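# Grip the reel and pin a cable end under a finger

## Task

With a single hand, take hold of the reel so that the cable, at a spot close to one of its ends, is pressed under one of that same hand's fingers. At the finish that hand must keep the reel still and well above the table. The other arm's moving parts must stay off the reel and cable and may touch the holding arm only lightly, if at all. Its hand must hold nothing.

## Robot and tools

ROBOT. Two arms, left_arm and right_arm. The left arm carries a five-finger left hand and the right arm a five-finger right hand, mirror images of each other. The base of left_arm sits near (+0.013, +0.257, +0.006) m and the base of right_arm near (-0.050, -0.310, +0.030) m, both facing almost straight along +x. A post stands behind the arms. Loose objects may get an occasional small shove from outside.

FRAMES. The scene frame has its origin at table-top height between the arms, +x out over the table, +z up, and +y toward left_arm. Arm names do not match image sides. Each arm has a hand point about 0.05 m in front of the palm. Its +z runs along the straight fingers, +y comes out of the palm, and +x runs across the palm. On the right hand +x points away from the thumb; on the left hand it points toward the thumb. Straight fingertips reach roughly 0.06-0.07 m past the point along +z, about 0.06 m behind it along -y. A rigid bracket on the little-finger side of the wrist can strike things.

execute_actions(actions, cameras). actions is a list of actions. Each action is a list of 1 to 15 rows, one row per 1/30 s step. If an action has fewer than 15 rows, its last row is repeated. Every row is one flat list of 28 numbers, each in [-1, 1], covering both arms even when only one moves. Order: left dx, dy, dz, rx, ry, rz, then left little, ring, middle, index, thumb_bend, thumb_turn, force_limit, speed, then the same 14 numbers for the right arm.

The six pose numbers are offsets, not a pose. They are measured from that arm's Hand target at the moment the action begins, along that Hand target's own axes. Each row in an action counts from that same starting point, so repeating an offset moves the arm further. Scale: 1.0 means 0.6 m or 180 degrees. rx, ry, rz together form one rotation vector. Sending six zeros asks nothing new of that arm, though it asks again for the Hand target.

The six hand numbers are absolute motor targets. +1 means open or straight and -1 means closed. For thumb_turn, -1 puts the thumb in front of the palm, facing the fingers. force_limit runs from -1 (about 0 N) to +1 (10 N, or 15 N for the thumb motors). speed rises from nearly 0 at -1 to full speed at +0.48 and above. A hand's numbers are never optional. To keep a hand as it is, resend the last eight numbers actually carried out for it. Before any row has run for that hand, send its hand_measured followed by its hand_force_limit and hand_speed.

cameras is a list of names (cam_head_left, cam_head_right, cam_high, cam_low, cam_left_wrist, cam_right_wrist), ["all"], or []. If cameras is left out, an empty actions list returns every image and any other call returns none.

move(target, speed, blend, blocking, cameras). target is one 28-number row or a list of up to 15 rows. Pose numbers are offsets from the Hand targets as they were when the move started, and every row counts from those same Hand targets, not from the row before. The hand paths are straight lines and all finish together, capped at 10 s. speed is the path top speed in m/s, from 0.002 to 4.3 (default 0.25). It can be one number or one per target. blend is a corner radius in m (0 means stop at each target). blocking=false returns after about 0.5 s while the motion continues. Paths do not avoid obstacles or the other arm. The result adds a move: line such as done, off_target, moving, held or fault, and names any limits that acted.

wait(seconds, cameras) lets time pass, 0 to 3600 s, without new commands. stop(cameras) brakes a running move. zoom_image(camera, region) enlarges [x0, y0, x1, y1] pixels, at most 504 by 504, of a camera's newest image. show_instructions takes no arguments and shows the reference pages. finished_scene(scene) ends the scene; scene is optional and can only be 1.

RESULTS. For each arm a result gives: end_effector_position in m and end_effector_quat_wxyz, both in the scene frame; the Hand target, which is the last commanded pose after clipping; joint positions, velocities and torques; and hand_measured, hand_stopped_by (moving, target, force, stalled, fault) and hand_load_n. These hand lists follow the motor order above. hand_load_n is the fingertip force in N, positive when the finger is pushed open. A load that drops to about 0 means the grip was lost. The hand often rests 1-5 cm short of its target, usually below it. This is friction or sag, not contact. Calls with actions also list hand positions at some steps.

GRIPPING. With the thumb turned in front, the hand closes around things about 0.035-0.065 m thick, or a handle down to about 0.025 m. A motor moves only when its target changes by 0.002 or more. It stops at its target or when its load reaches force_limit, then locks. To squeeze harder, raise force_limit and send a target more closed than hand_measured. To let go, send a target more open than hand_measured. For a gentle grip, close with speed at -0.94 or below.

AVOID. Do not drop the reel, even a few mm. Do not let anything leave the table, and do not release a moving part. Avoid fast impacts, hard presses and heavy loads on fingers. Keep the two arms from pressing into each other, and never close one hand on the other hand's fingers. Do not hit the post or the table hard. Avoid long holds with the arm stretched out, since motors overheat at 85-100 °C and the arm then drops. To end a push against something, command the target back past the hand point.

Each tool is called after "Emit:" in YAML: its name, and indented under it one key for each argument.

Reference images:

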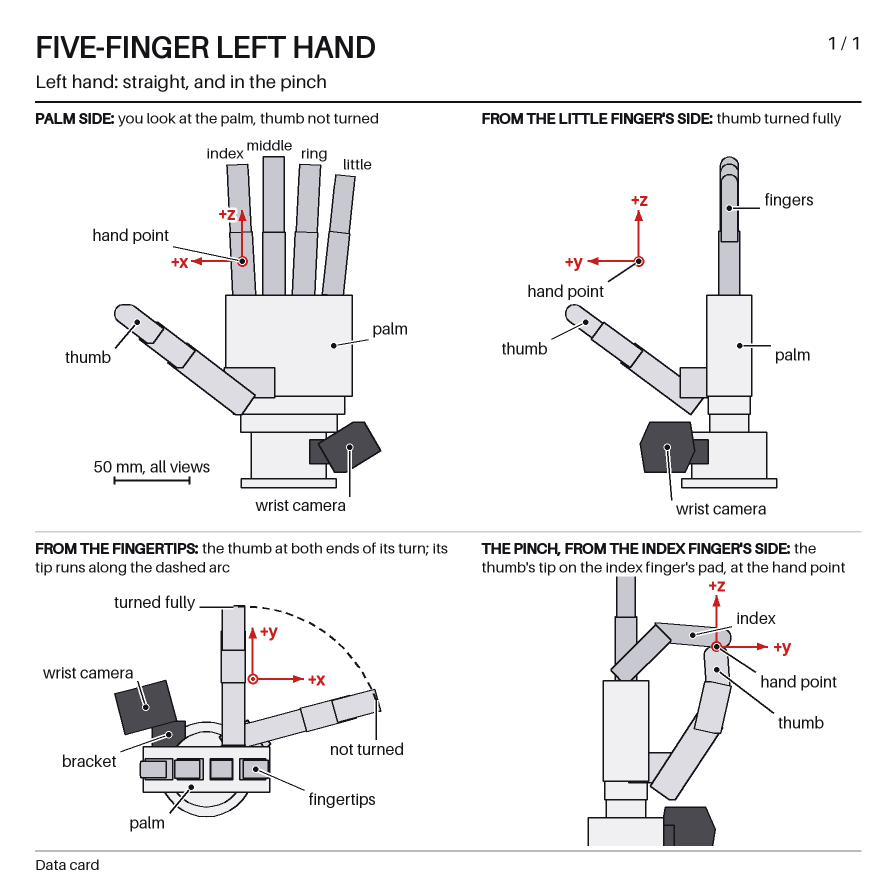

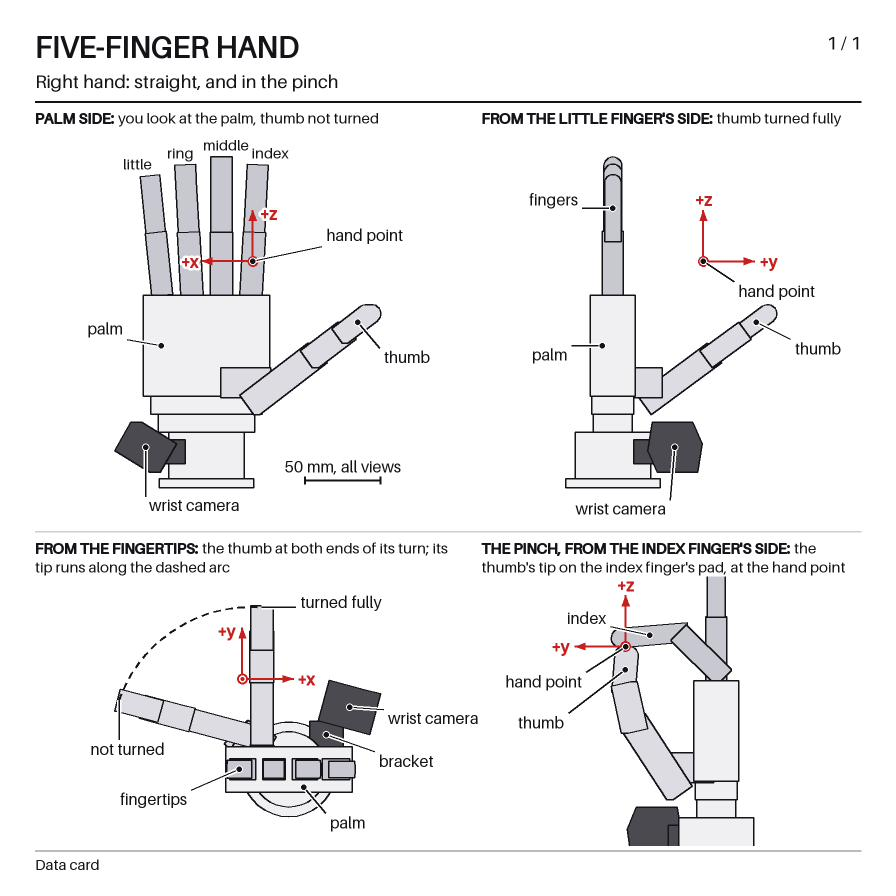

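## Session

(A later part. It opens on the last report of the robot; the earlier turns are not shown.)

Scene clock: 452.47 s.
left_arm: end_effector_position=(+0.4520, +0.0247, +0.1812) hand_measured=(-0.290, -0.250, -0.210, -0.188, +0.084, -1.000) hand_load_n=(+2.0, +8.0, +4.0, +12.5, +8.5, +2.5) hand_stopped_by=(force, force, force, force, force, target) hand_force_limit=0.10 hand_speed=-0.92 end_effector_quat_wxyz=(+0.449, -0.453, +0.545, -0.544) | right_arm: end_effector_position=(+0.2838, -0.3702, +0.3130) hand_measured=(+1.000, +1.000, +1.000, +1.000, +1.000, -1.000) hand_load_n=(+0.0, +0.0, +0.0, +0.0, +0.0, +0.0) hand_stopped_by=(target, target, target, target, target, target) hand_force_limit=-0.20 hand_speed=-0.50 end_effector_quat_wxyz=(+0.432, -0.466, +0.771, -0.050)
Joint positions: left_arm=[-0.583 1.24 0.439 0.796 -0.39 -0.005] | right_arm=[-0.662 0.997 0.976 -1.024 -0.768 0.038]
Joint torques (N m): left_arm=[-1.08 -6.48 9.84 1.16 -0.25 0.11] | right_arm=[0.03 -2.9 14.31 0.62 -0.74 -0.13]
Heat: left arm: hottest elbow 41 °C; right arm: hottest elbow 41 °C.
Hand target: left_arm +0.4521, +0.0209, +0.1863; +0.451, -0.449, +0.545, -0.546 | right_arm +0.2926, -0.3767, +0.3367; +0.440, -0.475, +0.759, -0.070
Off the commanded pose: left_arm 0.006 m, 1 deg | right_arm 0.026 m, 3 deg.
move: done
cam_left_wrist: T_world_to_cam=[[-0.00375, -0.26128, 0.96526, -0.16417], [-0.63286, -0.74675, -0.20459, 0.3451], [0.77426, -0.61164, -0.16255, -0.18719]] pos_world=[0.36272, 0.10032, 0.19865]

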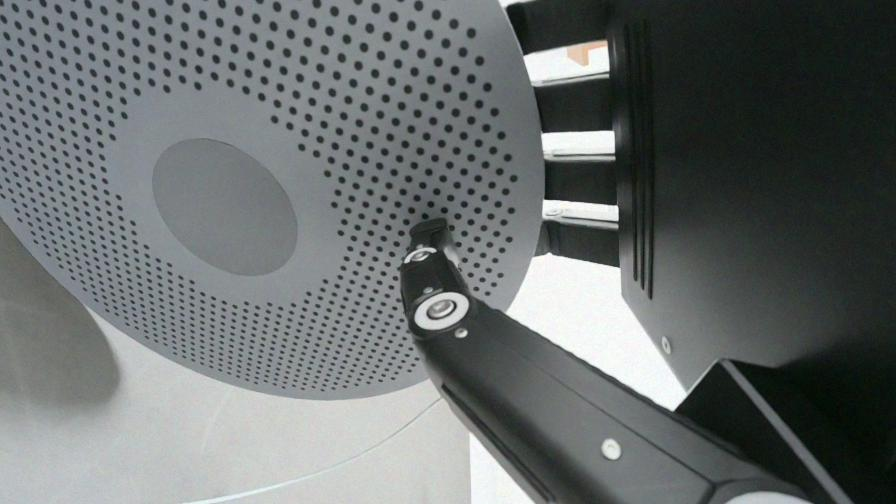

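Emit:
move:
  target: [0,-0.1,0,0,0,0,-0.6,-0.75,-0.7,-0.6,-0.2,-1,0.1,-0.92, 0,0,0,0,0,0,1,1,1,1,1,-1,-0.2,-0.5]
  speed: 0.04
  cameras: ["cam_left_wrist","cam_low","cam_head_left","cam_high"]

Scene clock: 454.77 s.
left_arm: end_effector_position=(+0.4381, +0.0331, +0.2012) hand_measured=(-0.290, -0.250, -0.210, -0.188, +0.084, -1.000) hand_load_n=(+3.5, +6.5, +2.5, +13.5, +7.5, +2.5) hand_stopped_by=(force, force, force, force, force, target) hand_force_limit=0.10 hand_speed=-0.92 end_effector_quat_wxyz=(+0.441, -0.461, +0.571, -0.518) | right_arm: end_effector_position=(+0.2838, -0.3702, +0.3130) hand_measured=(+1.000, +1.000, +1.000, +1.000, +1.000, -1.000) hand_load_n=(+0.0, +0.0, +0.0, +0.0, +0.0, +0.0) hand_stopped_by=(target, target, target, target, target, target) hand_force_limit=-0.20 hand_speed=-0.50 end_effector_quat_wxyz=(+0.432, -0.466, +0.771, -0.050)
Joint positions: left_arm=[-0.585 1.088 0.473 0.534 -0.39 -0.005] | right_arm=[-0.662 0.997 0.976 -1.024 -0.768 0.038]
Joint torques (N m): left_arm=[-1.14 -6.48 15.87 1.57 -0.33 0.11] | right_arm=[-0.09 -2.9 14.26 0.59 -0.74 -0.13]
Heat: left arm: hottest elbow 41 °C; right arm: hottest elbow 41 °C.
Hand target: left_arm +0.4520, +0.0207, +0.2462; +0.451, -0.449, +0.545, -0.546 | right_arm +0.2926, -0.3767, +0.3367; +0.440, -0.475, +0.759, -0.070
Off the commanded pose: left_arm 0.049 m, 5 deg | right_arm 0.026 m, 3 deg.
move: off_target (left_arm)
cam_left_wrist: T_world_to_cam=[[0.05809, -0.30182, 0.95159, -0.20438], [-0.64671, -0.73754, -0.19445, 0.35036], [0.76052, -0.60411, -0.23804, -0.14704]] pos_world=[0.35028, 0.10789, 0.22762]
Images, in order (width x height): cam_head_left 896x504, cam_high 896x504, cam_low 896x504, cam_left_wrist 896x504.

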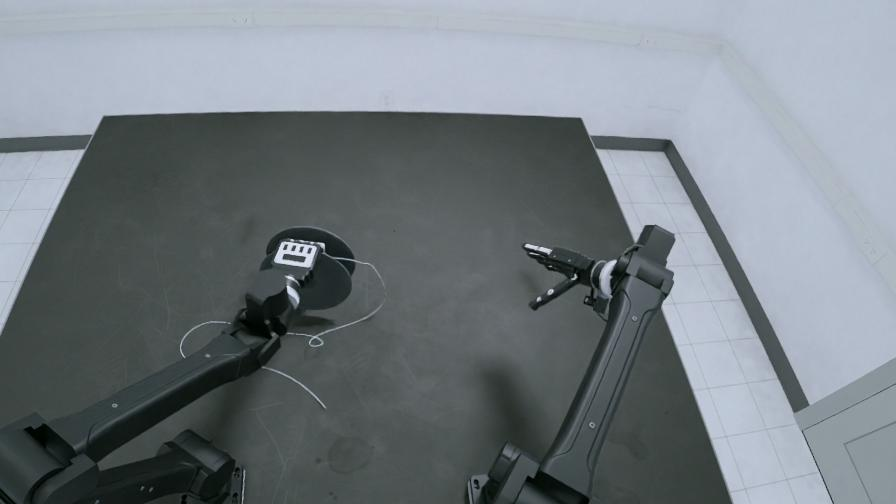

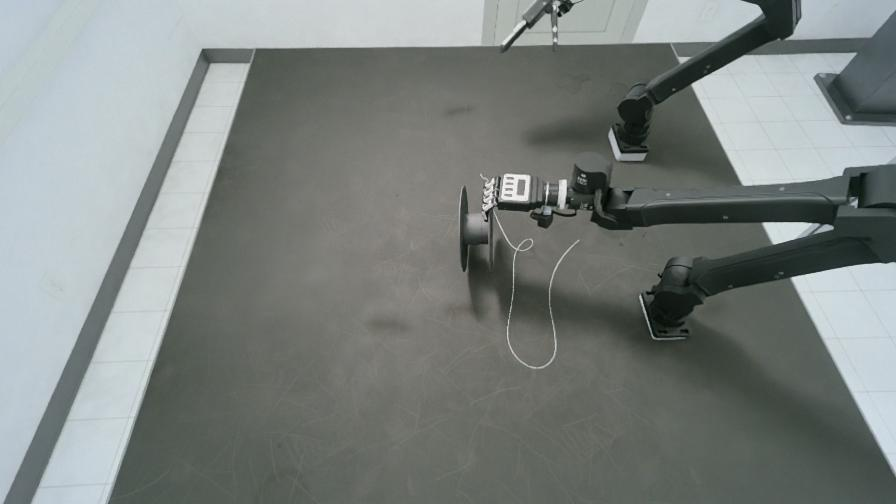

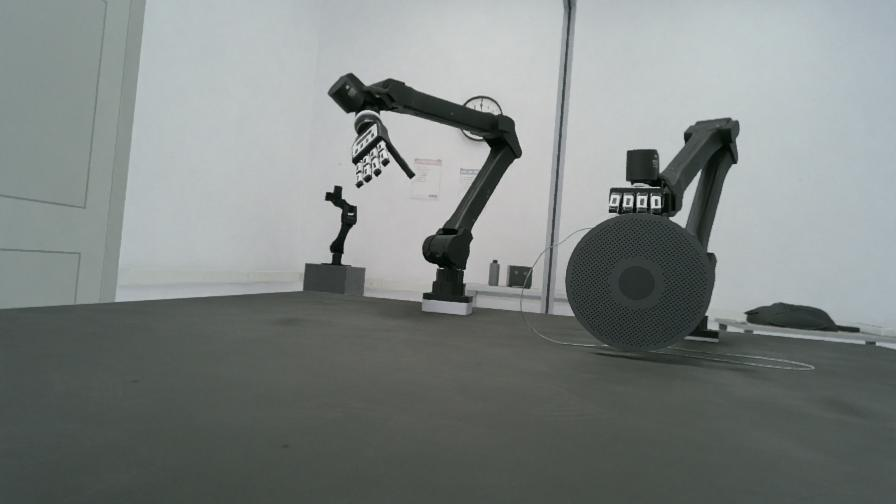

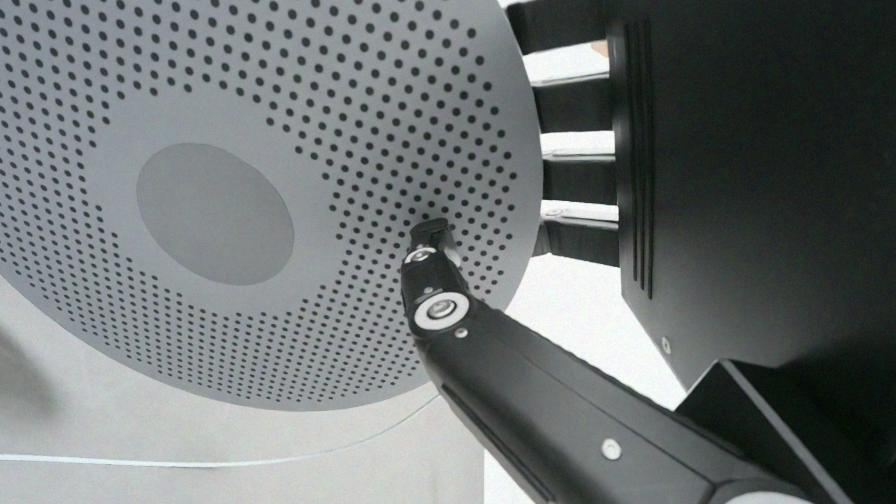

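Emit:
move:
  target: [0,-0.2,0,0.015,0,0,-0.6,-0.75,-0.7,-0.6,-0.2,-1,0.1,-0.92, 0,0,0,0,0,0,1,1,1,1,1,-1,-0.2,-0.5]
  speed: 0.05
  cameras: ["cam_left_wrist","cam_low","cam_head_left","cam_high"]

Scene clock: 458.23 s.
left_arm: end_effector_position=(+0.4457, +0.0281, +0.3119) hand_measured=(-0.290, -0.250, -0.210, -0.188, +0.084, -1.000) hand_load_n=(+3.5, +6.5, +2.5, +14.0, +7.5, +2.5) hand_stopped_by=(force, force, force, force, force, target) hand_force_limit=0.10 hand_speed=-0.92 end_effector_quat_wxyz=(+0.449, -0.453, +0.559, -0.529) | right_arm: end_effector_position=(+0.2838, -0.3702, +0.3130) hand_measured=(+1.000, +1.000, +1.000, +1.000, +1.000, -1.000) hand_load_n=(-0.5, +0.0, +0.0, +0.0, +0.0, +0.0) hand_stopped_by=(target, target, target, target, target, target) hand_force_limit=-0.20 hand_speed=-0.50 end_effector_quat_wxyz=(+0.432, -0.466, +0.771, -0.050)
Joint positions: left_arm=[-0.588 0.948 0.681 0.228 -0.394 0.008] | right_arm=[-0.662 0.997 0.976 -1.024 -0.768 0.038]
Joint torques (N m): left_arm=[-1.08 -6.01 18.15 1.66 -0.3 0.17] | right_arm=[-0.03 -2.9 14.3 0.64 -0.74 -0.13]
Heat: left arm: hottest elbow 42 °C; right arm: hottest elbow 41 °C.
Hand target: left_arm +0.4517, +0.0206, +0.3663; +0.461, -0.438, +0.532, -0.558 | right_arm +0.2926, -0.3767, +0.3367; +0.440, -0.475, +0.759, -0.070
Off the commanded pose: left_arm 0.055 m, 5 deg | right_arm 0.026 m, 3 deg.
move: off_target (left_arm)
cam_left_wrist: T_world_to_cam=[[0.02194, -0.29199, 0.95617, -0.29725], [-0.63895, -0.73968, -0.21122, 0.37499], [0.76893, -0.60631, -0.20279, -0.14412]] pos_world=[0.35694, 0.1032, 0.3342]
Images, in order (width x height): cam_head_left 896x504, cam_high 896x504, cam_low 896x504, cam_left_wrist 896x504.

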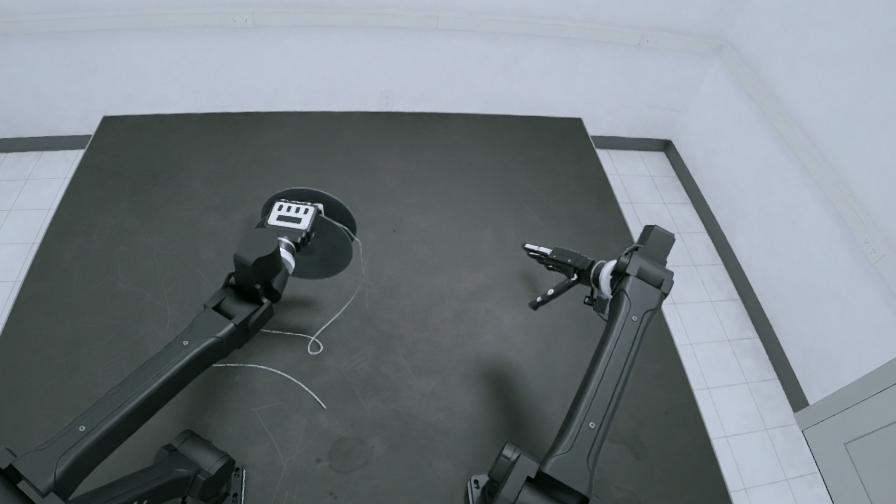

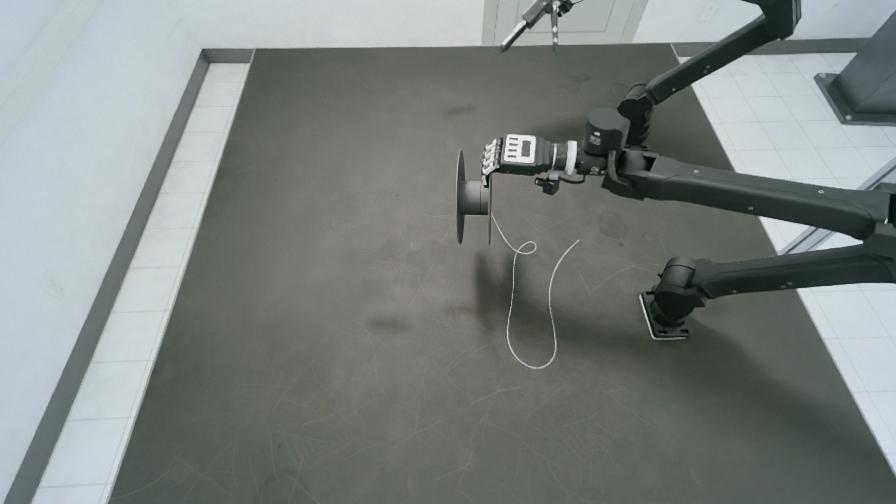

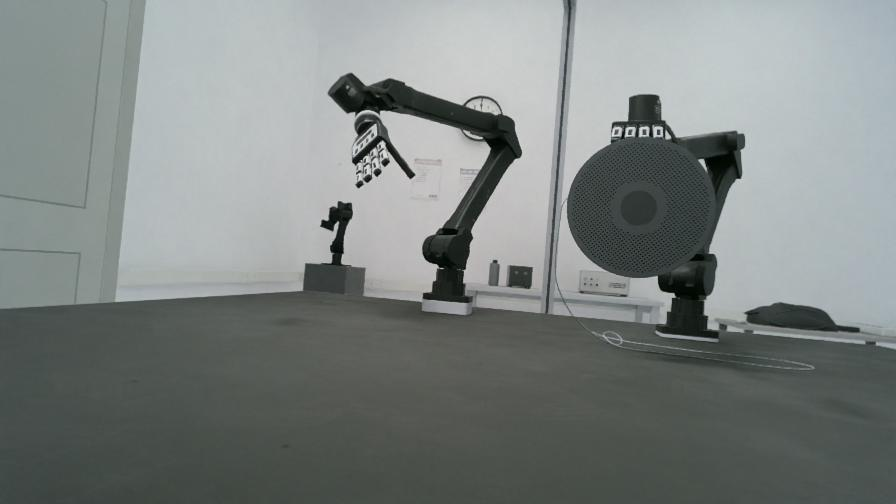

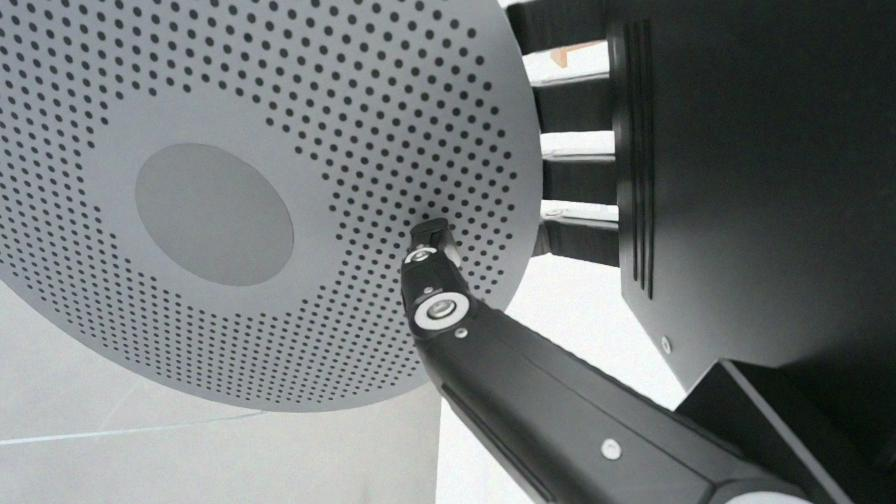

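Emit:
move:
  target: [0,-0.23,0,0,0,0,-0.6,-0.75,-0.7,-0.6,-0.2,-1,0.1,-0.92, 0,0,0,0,0,0,1,1,1,1,1,-1,-0.2,-0.5]
  speed: 0.06
  cameras: ["cam_left_wrist","cam_low","cam_head_left","cam_high"]

Emit:
zoom_image:
  camera: "cam_head_left"
  region: [220, 110, 400, 290]

Emit:
zoom_image:
  camera: "cam_high"
  region: [420, 60, 600, 240]

Emit:
zoom_image:
  camera: "cam_low"
  region: [500, 20, 760, 250]

Scene clock: 461.63 s.
left_arm: end_effector_position=(+0.4464, +0.0243, +0.4550) hand_measured=(-0.290, -0.250, -0.210, -0.188, +0.084, -1.000) hand_load_n=(+4.0, +6.5, +2.5, +13.5, +7.5, +2.5) hand_stopped_by=(force, force, force, force, force, target) hand_force_limit=0.10 hand_speed=-0.92 end_effector_quat_wxyz=(+0.451, -0.451, +0.555, -0.534) | right_arm: end_effector_position=(+0.2838, -0.3702, +0.3130) hand_measured=(+1.000, +1.000, +1.000, +1.000, +1.000, -1.000) hand_load_n=(+0.0, -0.5, +0.0, +0.0, +0.0, -0.5) hand_stopped_by=(target, target, target, target, target, target) hand_force_limit=-0.20 hand_speed=-0.50 end_effector_quat_wxyz=(+0.432, -0.466, +0.771, -0.050)
Joint positions: left_arm=[-0.597 0.921 1.035 -0.14 -0.402 0.009] | right_arm=[-0.662 0.997 0.976 -1.024 -0.768 0.038]
Joint torques (N m): left_arm=[-1.2 -4.89 18.54 1.65 -0.3 0.17] | right_arm=[-0.09 -2.9 14.3 0.61 -0.74 -0.12]
Heat: left arm: hottest elbow 43 °C; right arm: hottest elbow 42 °C.
Hand target: left_arm +0.4450, +0.0217, +0.5042; +0.461, -0.438, +0.532, -0.559 | right_arm +0.2926, -0.3767, +0.3367; +0.440, -0.475, +0.759, -0.070
Off the commanded pose: left_arm 0.049 m, 4 deg | right_arm 0.026 m, 3 deg.
move: off_target (left_arm)
cam_left_wrist: T_world_to_cam=[[0.01075, -0.28623, 0.9581, -0.43125], [-0.63681, -0.74069, -0.21414, 0.40329], [0.77095, -0.60782, -0.19024, -0.12449]] pos_world=[0.35743, 0.0996, 0.47586]
Images, in order (width x height): cam_head_left 896x504, cam_high 896x504, cam_low 896x504, cam_left_wrist 896x504.

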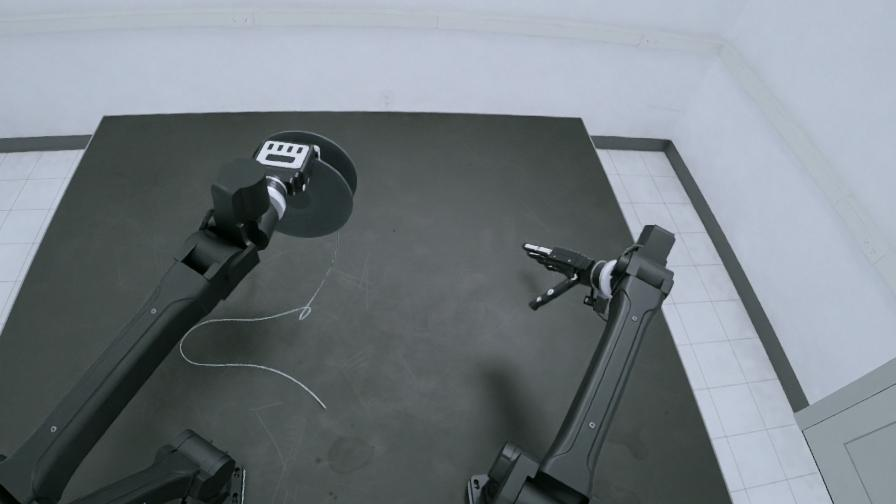

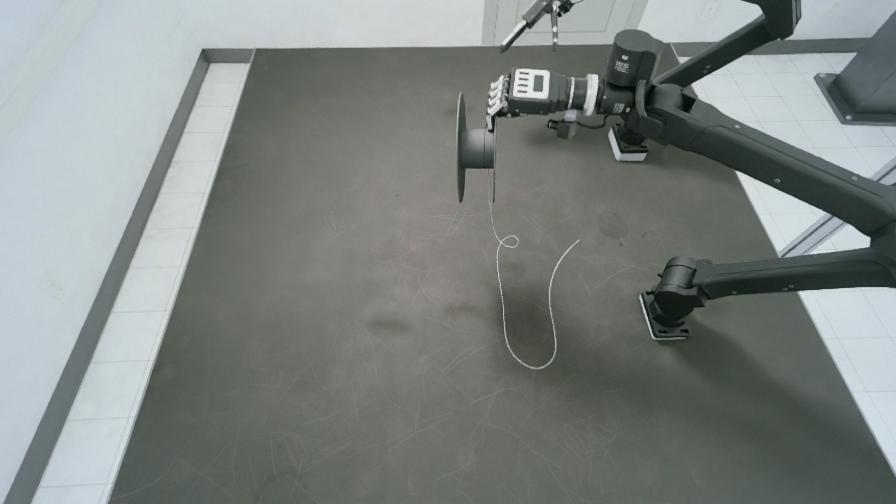

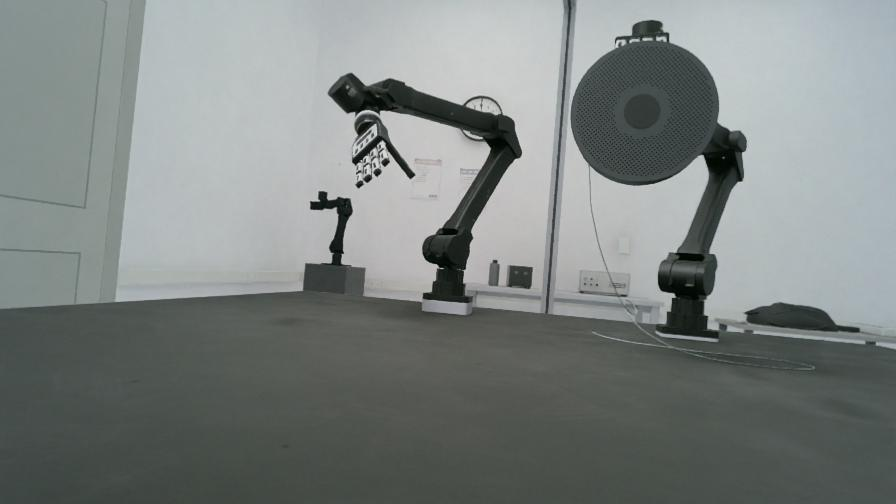

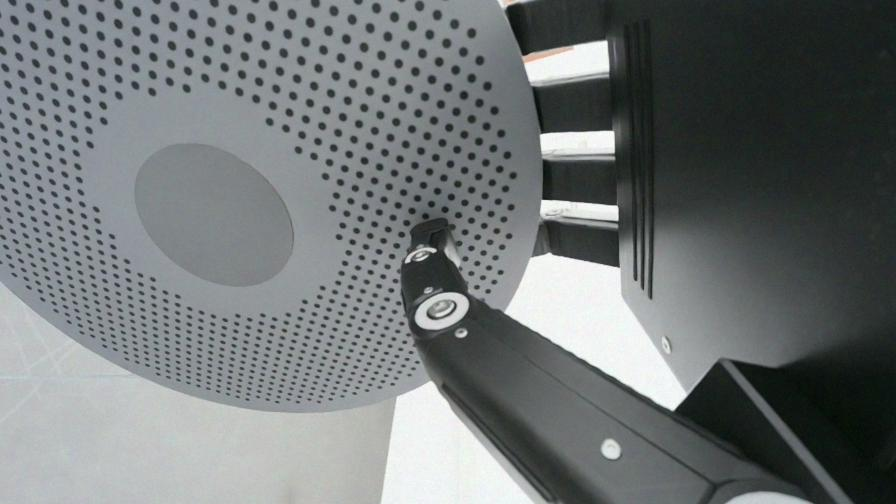

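Scaled by 2.800 from the camera's image (finer frame: 1280x720).

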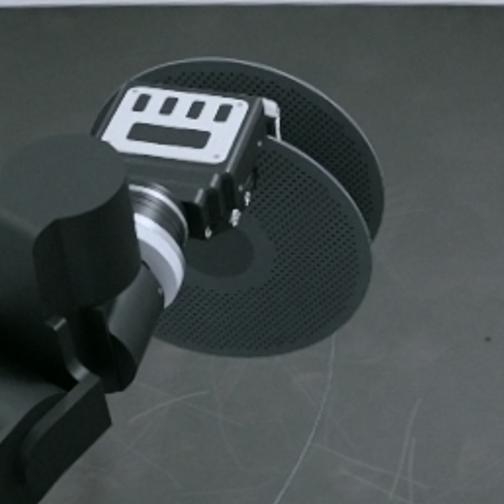

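Scaled by 2.800 from the camera's image (finer frame: 1280x720).

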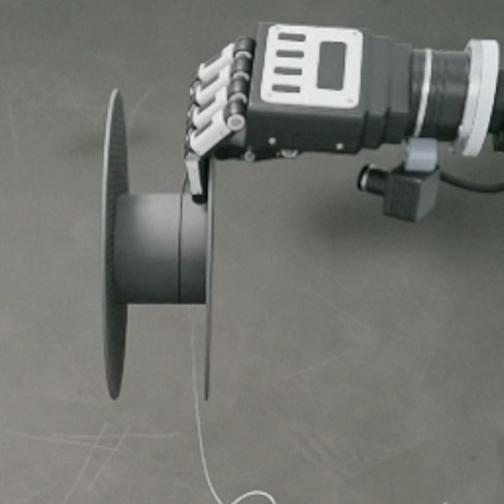

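Scaled by 1.938 from the camera's image (finer frame: 1280x720).

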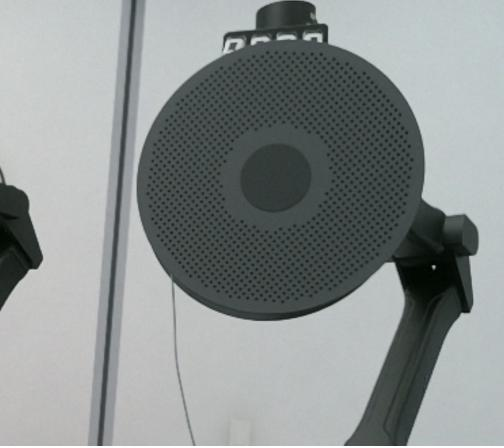

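Emit:
wait:
  seconds: 2
  cameras: ["cam_low","cam_head_right"]

Scene clock: 464.63 s.
left_arm: end_effector_position=(+0.4464, +0.0243, +0.4550) hand_measured=(-0.290, -0.250, -0.210, -0.188, +0.084, -1.000) hand_load_n=(+3.5, +6.5, +2.5, +13.5, +7.5, +2.5) hand_stopped_by=(force, force, force, force, force, target) hand_force_limit=0.10 hand_speed=-0.92 end_effector_quat_wxyz=(+0.451, -0.451, +0.555, -0.534) | right_arm: end_effector_position=(+0.2838, -0.3702, +0.3130) hand_measured=(+1.000, +1.000, +1.000, +1.000, +1.000, -1.000) hand_load_n=(+0.0, +0.0, +0.0, +0.0, +0.0, +0.0) hand_stopped_by=(target, target, target, target, target, target) hand_force_limit=-0.20 hand_speed=-0.50 end_effector_quat_wxyz=(+0.432, -0.466, +0.771, -0.050)
Joint positions: left_arm=[-0.597 0.921 1.035 -0.14 -0.402 0.009] | right_arm=[-0.662 0.997 0.976 -1.024 -0.768 0.038]
Joint torques (N m): left_arm=[-1.14 -4.89 18.52 1.62 -0.3 0.17] | right_arm=[-0.03 -2.9 14.31 0.62 -0.74 -0.13]
Heat: left arm: hottest elbow 43 °C; right arm: hottest elbow 42 °C.
Hand target: left_arm +0.4450, +0.0217, +0.5042; +0.461, -0.438, +0.532, -0.559 | right_arm +0.2926, -0.3767, +0.3367; +0.440, -0.475, +0.759, -0.070
Off the commanded pose: left_arm 0.049 m, 4 deg | right_arm 0.026 m, 3 deg.
wait: 2.00 s; at rest from the start
Images, in order (width x height): cam_head_right 896x504, cam_low 896x504.

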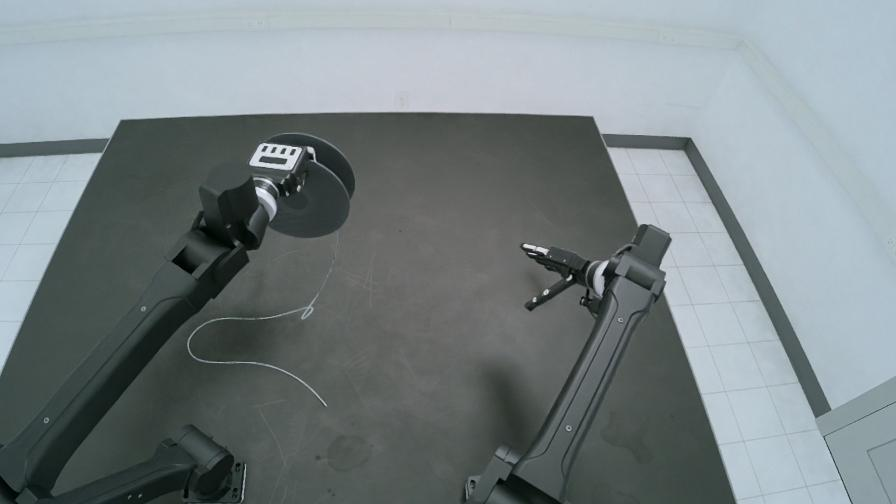

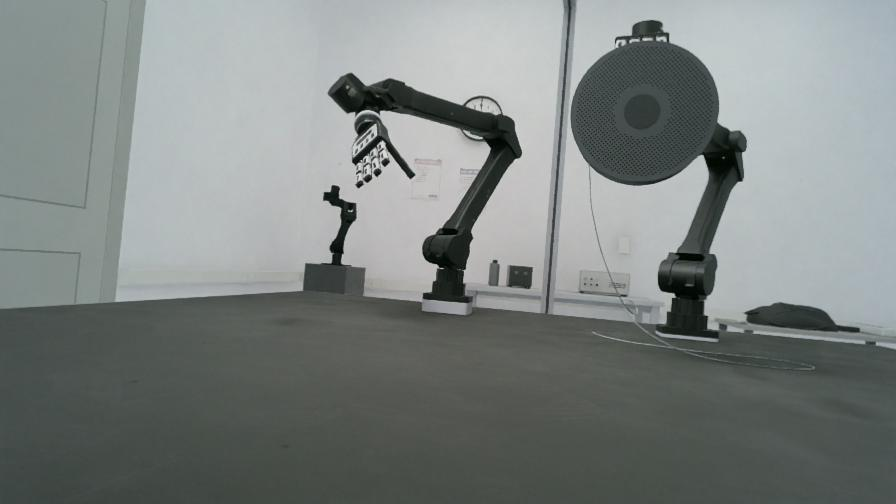

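Everything is steady: the left hand grips the reel high over the table, the cable's end is trapped under its finger, and the right hand is empty and well clear.

Emit:
finished_scene:

The scene is finished: the task was done.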